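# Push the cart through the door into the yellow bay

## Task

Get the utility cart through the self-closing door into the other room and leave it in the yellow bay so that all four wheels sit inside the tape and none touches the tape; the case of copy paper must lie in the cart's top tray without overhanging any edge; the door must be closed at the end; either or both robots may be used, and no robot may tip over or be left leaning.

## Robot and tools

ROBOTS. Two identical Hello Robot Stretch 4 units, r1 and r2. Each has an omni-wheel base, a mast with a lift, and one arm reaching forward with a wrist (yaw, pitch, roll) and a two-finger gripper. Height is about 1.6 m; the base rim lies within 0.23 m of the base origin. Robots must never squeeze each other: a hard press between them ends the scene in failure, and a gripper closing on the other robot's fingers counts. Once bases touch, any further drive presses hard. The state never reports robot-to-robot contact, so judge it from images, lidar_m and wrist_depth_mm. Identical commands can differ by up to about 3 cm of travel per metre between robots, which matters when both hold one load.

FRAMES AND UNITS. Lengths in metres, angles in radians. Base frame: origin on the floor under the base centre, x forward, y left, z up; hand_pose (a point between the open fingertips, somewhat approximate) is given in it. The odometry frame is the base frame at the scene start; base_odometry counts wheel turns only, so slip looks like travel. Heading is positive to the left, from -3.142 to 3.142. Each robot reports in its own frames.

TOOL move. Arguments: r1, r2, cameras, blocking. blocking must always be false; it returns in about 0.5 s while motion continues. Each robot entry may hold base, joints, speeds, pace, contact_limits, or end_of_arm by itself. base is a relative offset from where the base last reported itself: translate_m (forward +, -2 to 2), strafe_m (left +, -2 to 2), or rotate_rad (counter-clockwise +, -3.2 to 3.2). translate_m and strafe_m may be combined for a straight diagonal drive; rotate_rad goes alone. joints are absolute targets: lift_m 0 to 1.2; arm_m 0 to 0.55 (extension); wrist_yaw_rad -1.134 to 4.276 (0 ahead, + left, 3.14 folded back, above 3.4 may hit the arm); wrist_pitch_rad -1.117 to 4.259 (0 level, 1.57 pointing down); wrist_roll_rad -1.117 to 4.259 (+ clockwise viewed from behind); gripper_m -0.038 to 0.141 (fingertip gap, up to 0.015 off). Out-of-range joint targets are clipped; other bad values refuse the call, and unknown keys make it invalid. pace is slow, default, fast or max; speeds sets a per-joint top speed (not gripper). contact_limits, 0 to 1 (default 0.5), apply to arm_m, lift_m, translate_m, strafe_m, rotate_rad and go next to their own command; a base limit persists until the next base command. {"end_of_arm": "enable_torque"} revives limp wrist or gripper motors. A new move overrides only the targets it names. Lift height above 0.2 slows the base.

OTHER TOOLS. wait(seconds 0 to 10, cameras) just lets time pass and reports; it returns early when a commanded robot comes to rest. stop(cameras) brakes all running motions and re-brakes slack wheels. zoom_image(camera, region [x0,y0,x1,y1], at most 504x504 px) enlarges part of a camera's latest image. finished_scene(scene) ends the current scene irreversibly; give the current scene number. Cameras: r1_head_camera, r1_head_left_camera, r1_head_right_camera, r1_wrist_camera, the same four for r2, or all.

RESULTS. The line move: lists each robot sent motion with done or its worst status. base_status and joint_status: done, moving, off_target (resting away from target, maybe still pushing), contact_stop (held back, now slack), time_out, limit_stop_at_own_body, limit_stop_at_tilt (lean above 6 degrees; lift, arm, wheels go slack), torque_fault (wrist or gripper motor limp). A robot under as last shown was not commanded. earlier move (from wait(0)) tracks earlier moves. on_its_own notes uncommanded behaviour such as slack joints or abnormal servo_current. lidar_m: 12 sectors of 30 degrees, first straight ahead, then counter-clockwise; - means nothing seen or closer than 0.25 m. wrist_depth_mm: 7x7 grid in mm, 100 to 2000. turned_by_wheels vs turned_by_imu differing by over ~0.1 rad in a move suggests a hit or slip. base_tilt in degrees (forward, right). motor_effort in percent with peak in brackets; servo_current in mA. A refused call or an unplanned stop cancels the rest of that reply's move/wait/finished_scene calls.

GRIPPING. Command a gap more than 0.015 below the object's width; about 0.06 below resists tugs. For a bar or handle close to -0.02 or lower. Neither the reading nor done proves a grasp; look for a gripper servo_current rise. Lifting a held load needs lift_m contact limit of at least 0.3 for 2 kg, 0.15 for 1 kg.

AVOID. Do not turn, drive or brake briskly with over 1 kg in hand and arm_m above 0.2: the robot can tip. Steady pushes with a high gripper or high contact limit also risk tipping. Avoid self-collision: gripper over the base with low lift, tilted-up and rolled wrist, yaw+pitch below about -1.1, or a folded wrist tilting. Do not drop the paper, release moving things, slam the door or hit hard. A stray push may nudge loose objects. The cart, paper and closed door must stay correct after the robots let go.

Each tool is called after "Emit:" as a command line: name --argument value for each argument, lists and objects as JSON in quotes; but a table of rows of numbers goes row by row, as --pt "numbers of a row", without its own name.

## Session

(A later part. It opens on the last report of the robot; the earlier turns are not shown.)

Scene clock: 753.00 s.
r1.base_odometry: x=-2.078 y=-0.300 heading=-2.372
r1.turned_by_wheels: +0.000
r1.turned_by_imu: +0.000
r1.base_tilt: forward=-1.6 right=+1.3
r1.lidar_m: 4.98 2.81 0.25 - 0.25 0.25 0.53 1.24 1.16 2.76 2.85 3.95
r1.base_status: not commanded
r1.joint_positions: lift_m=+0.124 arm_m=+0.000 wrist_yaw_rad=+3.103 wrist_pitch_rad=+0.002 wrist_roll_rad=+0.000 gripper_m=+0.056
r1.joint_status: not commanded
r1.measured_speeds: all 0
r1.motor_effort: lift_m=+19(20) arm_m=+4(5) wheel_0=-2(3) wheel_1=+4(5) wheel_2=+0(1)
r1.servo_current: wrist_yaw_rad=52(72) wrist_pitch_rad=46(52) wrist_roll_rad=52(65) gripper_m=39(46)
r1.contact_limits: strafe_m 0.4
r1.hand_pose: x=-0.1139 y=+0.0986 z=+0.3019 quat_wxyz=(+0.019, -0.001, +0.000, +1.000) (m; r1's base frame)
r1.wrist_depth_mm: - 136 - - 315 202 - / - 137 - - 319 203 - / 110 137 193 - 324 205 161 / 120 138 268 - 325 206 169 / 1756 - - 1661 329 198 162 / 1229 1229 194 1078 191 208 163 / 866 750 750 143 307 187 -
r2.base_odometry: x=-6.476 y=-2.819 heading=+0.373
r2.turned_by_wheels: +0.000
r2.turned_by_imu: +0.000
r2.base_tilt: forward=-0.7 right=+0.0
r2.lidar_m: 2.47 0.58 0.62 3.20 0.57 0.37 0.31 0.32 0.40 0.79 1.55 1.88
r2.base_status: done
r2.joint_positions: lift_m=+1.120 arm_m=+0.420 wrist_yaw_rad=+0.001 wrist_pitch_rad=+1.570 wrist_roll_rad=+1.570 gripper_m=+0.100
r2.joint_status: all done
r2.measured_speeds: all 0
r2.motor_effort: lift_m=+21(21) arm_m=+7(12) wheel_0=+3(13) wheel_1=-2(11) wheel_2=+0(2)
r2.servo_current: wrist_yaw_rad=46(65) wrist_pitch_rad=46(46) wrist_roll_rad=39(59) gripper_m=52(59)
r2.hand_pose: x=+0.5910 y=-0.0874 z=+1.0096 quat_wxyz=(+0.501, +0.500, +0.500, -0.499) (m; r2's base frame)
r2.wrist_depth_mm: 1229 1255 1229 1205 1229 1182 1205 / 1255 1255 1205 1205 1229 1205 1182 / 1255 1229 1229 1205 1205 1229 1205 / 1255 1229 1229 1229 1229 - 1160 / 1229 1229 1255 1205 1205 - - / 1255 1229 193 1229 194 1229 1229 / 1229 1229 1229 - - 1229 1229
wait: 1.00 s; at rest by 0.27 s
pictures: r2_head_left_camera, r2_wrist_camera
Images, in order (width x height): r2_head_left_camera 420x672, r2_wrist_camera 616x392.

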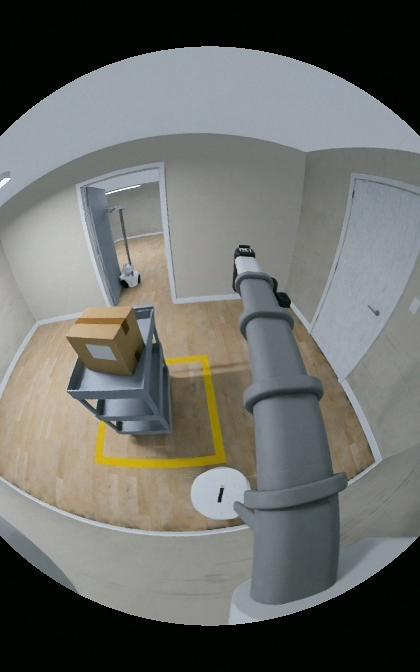

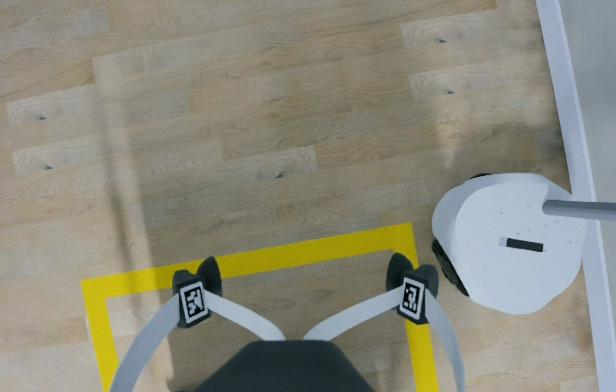

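Emit:
move --blocking false --r2 '{"joints":{"arm_m":0.0}}' --r1 '{"base":{"translate_m":1.2},"pace":"slow"}' --cameras '[]'

Emit:
wait --seconds 2 --cameras '[]'

Emit:
move --blocking false --r2 '{"base":{"strafe_m":1.2}}' --cameras '[]'

Emit:
wait --seconds 6 --cameras '["r1_head_right_camera","r2_head_right_camera","r2_head_camera"]'

Emit:
zoom_image --camera "r2_head_right_camera" --region '[170, 290, 370, 490]'

Scene clock: 773.23 s.
move: r1 moving; r2 moving
r1.base_odometry: x=-2.087 y=-0.308 heading=-2.372
r1.turned_by_wheels: +0.001
r1.turned_by_imu: +0.000
r1.base_tilt: forward=-1.6 right=+1.2
r1.lidar_m: 4.98 2.79 0.25 - 0.25 0.25 0.51 1.24 1.18 2.74 2.88 3.97
r1.base_status: translate_m moving
r1.joint_positions: lift_m=+0.124 arm_m=+0.000 wrist_yaw_rad=+3.103 wrist_pitch_rad=+0.002 wrist_roll_rad=+0.000 gripper_m=+0.056
r1.joint_status: not commanded
r1.measured_speeds: translate_m=+0.048 strafe_m=+0.000 rotate_rad=+0.001 lift_m=+0.000 arm_m=+0.000 wrist_yaw_rad=+0.000 wrist_pitch_rad=+0.000 wrist_roll_rad=+0.000
r1.motor_effort: lift_m=+19(20) arm_m=+5(5) wheel_0=+1(4) wheel_1=+8(10) wheel_2=-5(6)
r1.servo_current: wrist_yaw_rad=52(65) wrist_pitch_rad=39(46) wrist_roll_rad=46(65) gripper_m=39(39)
r1.hand_pose: x=-0.1139 y=+0.0986 z=+0.3019 quat_wxyz=(+0.019, -0.001, +0.000, +1.000) (m; r1's base frame)
r1.wrist_depth_mm: - 137 - - 315 202 - / - 136 - - 320 203 - / 110 137 195 - 327 205 161 / 120 138 296 - 329 206 168 / 1756 - - 1708 329 197 163 / 1205 1182 194 1078 191 208 163 / 878 759 750 143 307 187 -
r2.base_odometry: x=-6.476 y=-2.819 heading=+0.373
r2.turned_by_wheels: +0.000
r2.turned_by_imu: +0.000
r2.base_tilt: forward=-0.7 right=+0.1
r2.lidar_m: 2.48 0.59 0.64 3.19 0.60 0.36 0.30 0.31 0.39 0.80 1.56 1.88
r2.base_status: not commanded
r2.joint_positions: lift_m=+1.120 arm_m=+0.369 wrist_yaw_rad=+0.001 wrist_pitch_rad=+1.570 wrist_roll_rad=+1.570 gripper_m=+0.100
r2.joint_status: arm_m moving
r2.measured_speeds: translate_m=+0.000 strafe_m=+0.000 rotate_rad=+0.000 lift_m=+0.000 arm_m=-0.195 wrist_yaw_rad=+0.000 wrist_pitch_rad=+0.000 wrist_roll_rad=+0.000
r2.motor_effort: lift_m=+21(21) arm_m=-7(12) wheel_0=+3(3) wheel_1=-3(3) wheel_2=+0(0)
r2.servo_current: wrist_yaw_rad=52(52) wrist_pitch_rad=33(39) wrist_roll_rad=33(52) gripper_m=52(59)
r2.hand_pose: x=+0.5406 y=-0.0874 z=+1.0096 quat_wxyz=(+0.501, +0.500, +0.500, -0.499) (m; r2's base frame)
r2.wrist_depth_mm: 1229 1205 1229 1205 1205 1205 1118 / 1229 1229 1229 1205 1205 1205 1138 / 1229 1229 1229 1229 1229 1205 1160 / 1229 1229 1229 1205 1205 - 1118 / 1229 1229 1255 1229 1229 - - / 1255 1255 193 1205 194 1205 1205 / 1205 1255 1255 - - 1229 1205
pictures: none
No camera images: "cameras" was empty.

Scene clock: 775.07 s.
earlier move: r1 moving; r2 done
r1.base_odometry: x=-2.209 y=-0.428 heading=-2.372
r1.turned_by_wheels: +0.000
r1.turned_by_imu: +0.000
r1.base_tilt: forward=-1.6 right=+1.3
r1.lidar_m: 4.81 2.80 2.06 1.97 0.25 0.25 0.59 1.32 1.42 2.75 2.87 3.93
r1.base_status: translate_m moving
r1.joint_positions: lift_m=+0.124 arm_m=+0.000 wrist_yaw_rad=+3.103 wrist_pitch_rad=+0.002 wrist_roll_rad=+0.000 gripper_m=+0.056
r1.joint_status: not commanded
r1.measured_speeds: translate_m=+0.100 strafe_m=+0.000 rotate_rad=-0.003 lift_m=+0.000 arm_m=+0.000 wrist_yaw_rad=+0.000 wrist_pitch_rad=+0.000 wrist_roll_rad=+0.000
r1.motor_effort: lift_m=+19(20) arm_m=+5(5) wheel_0=+0(6) wheel_1=+7(11) wheel_2=-5(7)
r1.servo_current: wrist_yaw_rad=78(78) wrist_pitch_rad=39(46) wrist_roll_rad=26(65) gripper_m=39(46)
r1.hand_pose: x=-0.1139 y=+0.0986 z=+0.3019 quat_wxyz=(+0.019, -0.001, +0.000, +1.000) (m; r1's base frame)
r1.wrist_depth_mm: - 136 - - 329 214 - / - 137 - - 332 206 - / 110 137 194 - 338 206 162 / 120 137 294 - 338 208 169 / 1756 - - 1863 343 209 163 / 1205 1205 193 1078 191 211 163 / 866 750 759 153 317 188 -
r2.base_odometry: x=-6.476 y=-2.819 heading=+0.373
r2.turned_by_wheels: +0.000
r2.turned_by_imu: +0.000
r2.base_tilt: forward=-0.7 right=+0.1
r2.lidar_m: 2.47 0.55 0.64 3.21 0.60 0.37 0.32 0.33 0.40 0.80 1.54 1.86
r2.base_status: not commanded
r2.joint_positions: lift_m=+1.120 arm_m=+0.000 wrist_yaw_rad=+0.001 wrist_pitch_rad=+1.570 wrist_roll_rad=+1.570 gripper_m=+0.100
r2.joint_status: all done
r2.measured_speeds: all 0
r2.motor_effort: lift_m=+21(21) arm_m=-7(13) wheel_0=+3(3) wheel_1=-3(3) wheel_2=+0(0)
r2.servo_current: wrist_yaw_rad=46(59) wrist_pitch_rad=46(46) wrist_roll_rad=39(65) gripper_m=59(59)
r2.hand_pose: x=+0.1714 y=-0.0874 z=+1.0096 quat_wxyz=(+0.501, +0.500, +0.500, -0.499) (m; r2's base frame)
r2.wrist_depth_mm: 1229 1205 1229 1205 1229 - - / 1229 1229 1205 1229 1229 - - / 1205 1229 1205 1205 1229 1118 - / 1229 1205 1205 1205 1229 580 - / 1229 1255 1229 - - 1098 332 / 1255 1255 193 1229 192 1098 - / 1229 1255 1255 - 1229 1255 -
wait: 1.83 of 2 s (r2 has come to rest)
pictures: none
No camera images: "cameras" was empty.

Scene clock: 775.57 s.
earlier move: r1 moving
move: r2 moving
r1.base_odometry: x=-2.245 y=-0.462 heading=-2.372
r1.turned_by_wheels: +0.000
r1.turned_by_imu: +0.000
r1.base_tilt: forward=-1.6 right=+1.3
r1.lidar_m: 4.75 2.75 2.05 1.96 0.25 0.25 0.57 1.37 1.51 2.76 2.88 3.95
r1.base_status: translate_m moving
r1.joint_positions: lift_m=+0.124 arm_m=+0.000 wrist_yaw_rad=+3.103 wrist_pitch_rad=+0.002 wrist_roll_rad=+0.000 gripper_m=+0.056
r1.joint_status: not commanded
r1.measured_speeds: translate_m=+0.100 strafe_m=-0.001 rotate_rad=-0.005 lift_m=+0.000 arm_m=+0.000 wrist_yaw_rad=+0.000 wrist_pitch_rad=+0.000 wrist_roll_rad=+0.000
r1.motor_effort: lift_m=+19(19) arm_m=+5(5) wheel_0=+3(6) wheel_1=+7(10) wheel_2=-4(5)
r1.servo_current: wrist_yaw_rad=46(65) wrist_pitch_rad=33(46) wrist_roll_rad=46(72) gripper_m=39(46)
r1.hand_pose: x=-0.1139 y=+0.0986 z=+0.3019 quat_wxyz=(+0.019, -0.001, +0.000, +1.000) (m; r1's base frame)
r1.wrist_depth_mm: - 137 - - 330 215 - / - 136 - - 334 206 - / 110 137 194 - 342 208 162 / 120 138 293 - 343 209 170 / 1756 - - 1921 345 211 163 / 1205 1229 193 1078 191 211 163 / 866 750 750 154 320 189 -
r2.base_odometry: x=-6.489 y=-2.785 heading=+0.374
r2.turned_by_wheels: +0.000
r2.turned_by_imu: +0.000
r2.base_tilt: forward=-0.7 right=+0.1
r2.lidar_m: 2.47 0.57 0.61 3.16 0.61 0.36 0.32 0.32 0.41 0.79 1.59 1.91
r2.base_status: strafe_m moving
r2.joint_positions: lift_m=+1.120 arm_m=+0.000 wrist_yaw_rad=+0.001 wrist_pitch_rad=+1.570 wrist_roll_rad=+1.570 gripper_m=+0.100
r2.joint_status: not commanded
r2.measured_speeds: translate_m=-0.001 strafe_m=+0.140 rotate_rad=+0.005 lift_m=+0.000 arm_m=+0.000 wrist_yaw_rad=+0.000 wrist_pitch_rad=+0.000 wrist_roll_rad=+0.000
r2.motor_effort: lift_m=+21(21) arm_m=-7(8) wheel_0=-13(13) wheel_1=+11(11) wheel_2=+0(1)
r2.servo_current: wrist_yaw_rad=39(59) wrist_pitch_rad=39(46) wrist_roll_rad=59(59) gripper_m=52(52)
r2.hand_pose: x=+0.1714 y=-0.0874 z=+1.0096 quat_wxyz=(+0.501, +0.500, +0.500, -0.499) (m; r2's base frame)
r2.wrist_depth_mm: 1205 1205 1229 1229 1205 - - / 1229 1229 1229 1205 1229 - - / 1229 1229 1229 1255 1229 1138 - / 1229 1229 1255 1255 1205 591 - / 1255 1205 1255 - - 1078 330 / 1255 1255 195 1229 192 1118 - / 1229 1229 1229 - 1229 1229 -
pictures: none
No camera images: "cameras" was empty.

Scene clock: 780.40 s.
earlier move: r1 moving; r2 done
r1.base_odometry: x=-2.592 y=-0.799 heading=-2.372
r1.turned_by_wheels: +0.000
r1.turned_by_imu: +0.004
r1.base_tilt: forward=-1.6 right=+1.3
r1.lidar_m: 4.26 2.75 2.03 1.95 2.07 1.54 1.25 1.13 2.22 2.77 2.89 4.00
r1.base_status: translate_m moving
r1.joint_positions: lift_m=+0.124 arm_m=+0.000 wrist_yaw_rad=+3.103 wrist_pitch_rad=+0.002 wrist_roll_rad=+0.000 gripper_m=+0.056
r1.joint_status: not commanded
r1.measured_speeds: translate_m=+0.099 strafe_m=+0.001 rotate_rad=-0.001 lift_m=+0.000 arm_m=+0.000 wrist_yaw_rad=+0.000 wrist_pitch_rad=+0.000 wrist_roll_rad=+0.000
r1.motor_effort: lift_m=+19(20) arm_m=+4(5) wheel_0=+5(7) wheel_1=+3(13) wheel_2=-4(6)
r1.servo_current: wrist_yaw_rad=52(72) wrist_pitch_rad=33(52) wrist_roll_rad=39(72) gripper_m=39(46)
r1.hand_pose: x=-0.1139 y=+0.0986 z=+0.3019 quat_wxyz=(+0.019, -0.001, +0.000, +1.000) (m; r1's base frame)
r1.wrist_depth_mm: - 137 - - - - - / - 138 - - - - - / 111 138 213 - - - - / 128 139 241 - - - - / - - - - - - - / 1098 1098 192 1182 187 1118 1118 / 866 759 750 798 778 768 750
r2.base_odometry: x=-6.914 y=-1.701 heading=+0.373
r2.turned_by_wheels: +0.000
r2.turned_by_imu: +0.001
r2.base_tilt: forward=-0.7 right=+0.0
r2.lidar_m: 0.96 2.28 2.26 2.01 0.98 0.62 0.52 0.54 0.66 1.32 0.53 0.51
r2.base_status: done
r2.joint_positions: lift_m=+1.120 arm_m=+0.000 wrist_yaw_rad=+0.001 wrist_pitch_rad=+1.570 wrist_roll_rad=+1.570 gripper_m=+0.100
r2.joint_status: not commanded
r2.measured_speeds: all 0
r2.motor_effort: lift_m=+20(21) arm_m=-7(8) wheel_0=-3(13) wheel_1=+3(12) wheel_2=+0(2)
r2.servo_current: wrist_yaw_rad=39(59) wrist_pitch_rad=39(46) wrist_roll_rad=39(65) gripper_m=52(59)
r2.hand_pose: x=+0.1714 y=-0.0874 z=+1.0096 quat_wxyz=(+0.501, +0.500, +0.500, -0.499) (m; r2's base frame)
r2.wrist_depth_mm: 410 436 1229 1229 1205 1205 - / - - 1060 1229 1229 1229 - / 1042 1229 1255 1229 1229 1229 - / 1229 1255 1229 1205 1229 1229 - / 1229 1229 1229 1229 - 1205 336 / 1229 1229 193 1255 191 1229 1138 / 1229 1229 1229 - 1205 1229 1160
wait: 4.83 of 6 s (r2 has come to rest)
pictures: r1_head_right_camera, r2_head_camera, r2_head_right_camera
Images, in order (width x height): r1_head_right_camera 420x672, r2_head_camera 420x560, r2_head_right_camera 420x672.

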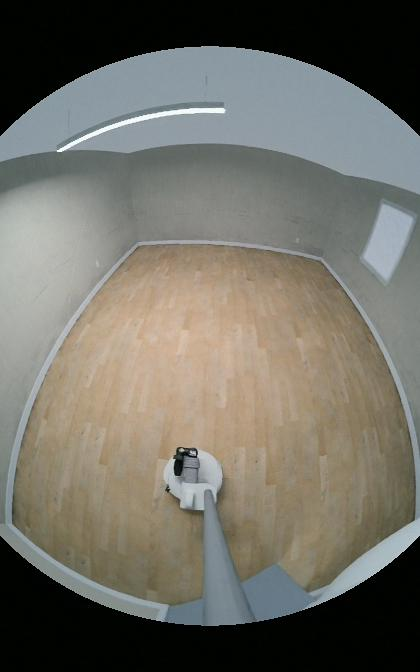

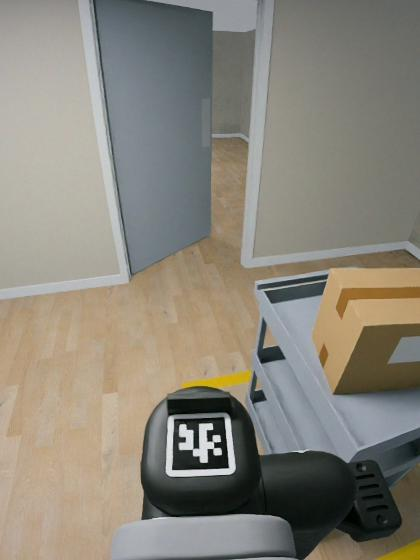

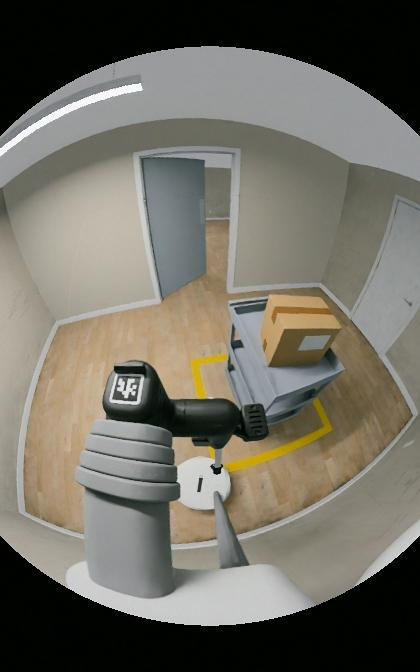

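Scaled by 2.520 from the camera's 420x672 image, which has a finer 600x960 frame.

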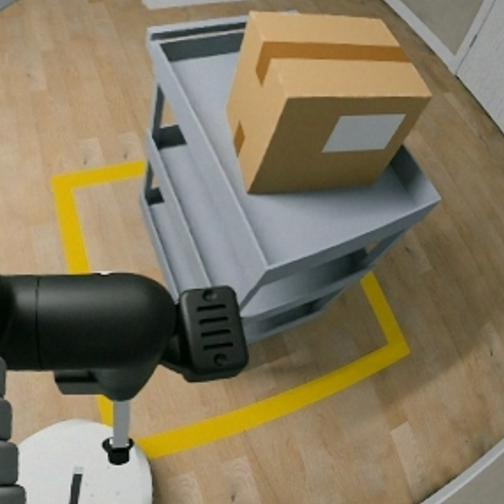

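Emit:
wait --seconds 8 --cameras '[]'

Emit:
wait --seconds 5 --cameras '["r2_head_camera","r2_wrist_camera"]'

Emit:
zoom_image --camera "r2_head_camera" --region '[160, 300, 400, 540]'

Scene clock: 786.00 s.
earlier move: r1 done
r1.base_odometry: x=-2.939 y=-1.135 heading=-2.372
r1.turned_by_wheels: +0.000
r1.turned_by_imu: +0.000
r1.base_tilt: forward=-1.6 right=+1.3
r1.lidar_m: 3.79 2.71 2.02 1.94 2.06 2.03 1.96 2.08 2.87 2.79 2.90 3.93
r1.base_status: done
r1.joint_positions: lift_m=+0.124 arm_m=+0.000 wrist_yaw_rad=+3.103 wrist_pitch_rad=+0.002 wrist_roll_rad=+0.000 gripper_m=+0.056
r1.joint_status: not commanded
r1.measured_speeds: all 0
r1.motor_effort: lift_m=+19(20) arm_m=+4(5) wheel_0=+3(8) wheel_1=+3(13) wheel_2=-2(6)
r1.servo_current: wrist_yaw_rad=59(72) wrist_pitch_rad=46(59) wrist_roll_rad=52(72) gripper_m=39(52)
r1.hand_pose: x=-0.1139 y=+0.0986 z=+0.3019 quat_wxyz=(+0.019, -0.001, +0.000, +1.000) (m; r1's base frame)
r1.wrist_depth_mm: - 137 - - - - - / - 137 - - - - - / 111 138 218 - - - - / 128 139 - - - - - / 1808 - - - - - - / 1205 1205 194 1182 187 1118 1098 / 854 750 750 798 768 768 759
r2.base_odometry: x=-6.914 y=-1.701 heading=+0.373
r2.turned_by_wheels: +0.000
r2.turned_by_imu: +0.001
r2.base_tilt: forward=-0.7 right=+0.1
r2.lidar_m: 0.98 2.28 2.27 2.02 0.98 0.60 0.52 0.54 0.65 1.29 0.54 0.49
r2.base_status: done
r2.joint_positions: lift_m=+1.120 arm_m=+0.000 wrist_yaw_rad=+0.001 wrist_pitch_rad=+1.570 wrist_roll_rad=+1.570 gripper_m=+0.100
r2.joint_status: not commanded
r2.measured_speeds: all 0
r2.motor_effort: lift_m=+20(21) arm_m=-7(8) wheel_0=-3(13) wheel_1=+3(12) wheel_2=+0(2)
r2.servo_current: wrist_yaw_rad=46(59) wrist_pitch_rad=46(52) wrist_roll_rad=33(65) gripper_m=46(59)
r2.hand_pose: x=+0.1714 y=-0.0874 z=+1.0096 quat_wxyz=(+0.501, +0.500, +0.500, -0.499) (m; r2's base frame)
r2.wrist_depth_mm: 413 436 1205 1205 1229 1205 - / - - 1078 1205 1205 1229 - / 1025 1229 1229 1205 1229 1205 - / 1255 1229 1205 1255 1229 1229 - / 1229 1229 1255 1229 - 1205 334 / 1229 1229 193 1229 191 1205 1138 / 1229 1229 1229 - 1229 1229 1160
wait: 0.17 of 8 s (r1 has come to rest)
pictures: none
No camera images: "cameras" was empty.

Scene clock: 791.00 s.
r1.base_odometry: x=-2.939 y=-1.135 heading=-2.372
r1.turned_by_wheels: +0.000
r1.turned_by_imu: +0.000
r1.base_tilt: forward=-1.6 right=+1.2
r1.lidar_m: 3.79 2.74 2.02 1.95 2.03 2.05 1.96 2.08 2.88 2.79 2.91 3.92
r1.base_status: done
r1.joint_positions: lift_m=+0.124 arm_m=+0.000 wrist_yaw_rad=+3.103 wrist_pitch_rad=+0.002 wrist_roll_rad=+0.000 gripper_m=+0.056
r1.joint_status: not commanded
r1.measured_speeds: all 0
r1.motor_effort: lift_m=+19(20) arm_m=+4(5) wheel_0=+3(8) wheel_1=+4(13) wheel_2=-2(6)
r1.servo_current: wrist_yaw_rad=39(72) wrist_pitch_rad=46(59) wrist_roll_rad=46(72) gripper_m=39(52)
r1.hand_pose: x=-0.1139 y=+0.0986 z=+0.3019 quat_wxyz=(+0.019, -0.001, +0.000, +1.000) (m; r1's base frame)
r1.wrist_depth_mm: - 137 - - - - - / - 138 - - - - - / 111 138 218 - - - - / 128 140 - - - - - / 1756 - - - - - - / 1205 1182 193 1182 187 1138 1098 / 854 759 750 788 788 768 750
r2.base_odometry: x=-6.914 y=-1.701 heading=+0.373
r2.turned_by_wheels: +0.000
r2.turned_by_imu: +0.001
r2.base_tilt: forward=-0.6 right=+0.0
r2.lidar_m: 0.98 2.27 2.27 2.02 0.98 0.58 0.53 0.50 0.65 1.29 0.52 0.50
r2.base_status: done
r2.joint_positions: lift_m=+1.120 arm_m=+0.000 wrist_yaw_rad=+0.001 wrist_pitch_rad=+1.570 wrist_roll_rad=+1.570 gripper_m=+0.100
r2.joint_status: not commanded
r2.measured_speeds: all 0
r2.motor_effort: lift_m=+20(21) arm_m=-7(8) wheel_0=-3(13) wheel_1=+3(12) wheel_2=+0(2)
r2.servo_current: wrist_yaw_rad=52(59) wrist_pitch_rad=39(52) wrist_roll_rad=26(65) gripper_m=46(59)
r2.hand_pose: x=+0.1714 y=-0.0874 z=+1.0096 quat_wxyz=(+0.501, +0.500, +0.500, -0.499) (m; r2's base frame)
r2.wrist_depth_mm: 410 436 1229 1205 1229 1205 - / - - 1078 1229 1229 1205 - / 1025 1229 1229 1229 1255 1205 - / 1229 1255 1255 1229 1229 1205 - / 1229 1229 1205 1255 - 1205 334 / 1229 1229 193 1205 192 1229 1138 / 1255 1255 1229 - 1205 1229 1138
wait: 5.00 s; at rest by 0.27 s
pictures: r2_head_camera, r2_wrist_camera
Images, in order (width x height): r2_head_camera 420x560, r2_wrist_camera 616x392.

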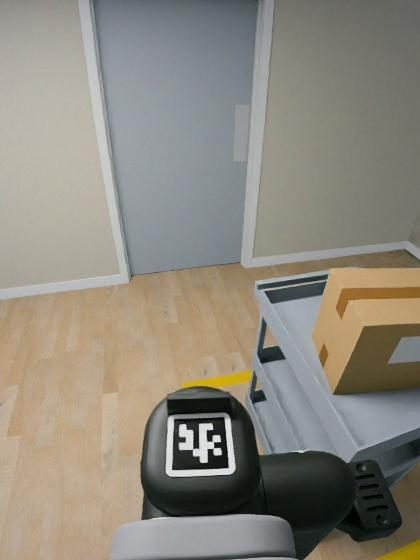

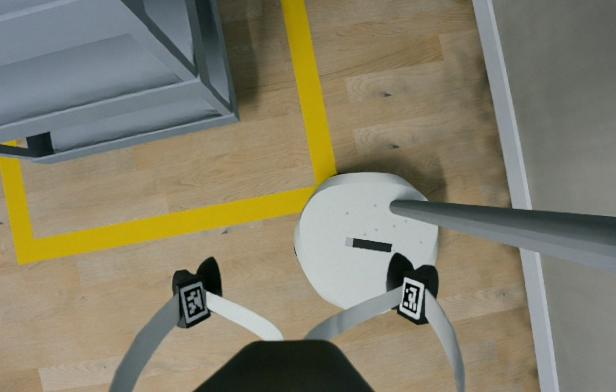

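Scaled by 2.100 from the camera's 420x560 image, which has a finer 1200x1600 frame.

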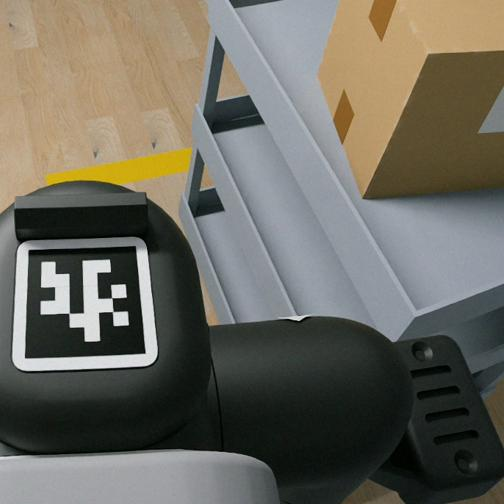

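Emit:
zoom_image --camera "r2_wrist_camera" --region '[0, 80, 140, 270]'

Scaled by 2.653.

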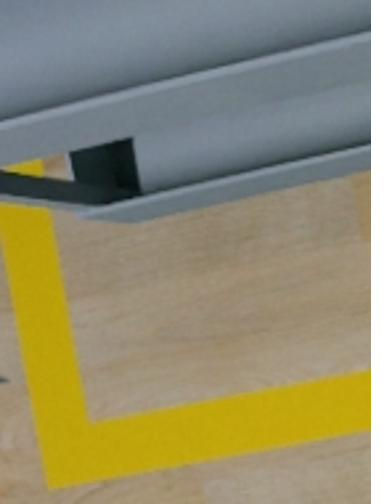

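Emit:
finished_scene --scene 2

The scene is finished: the task was done.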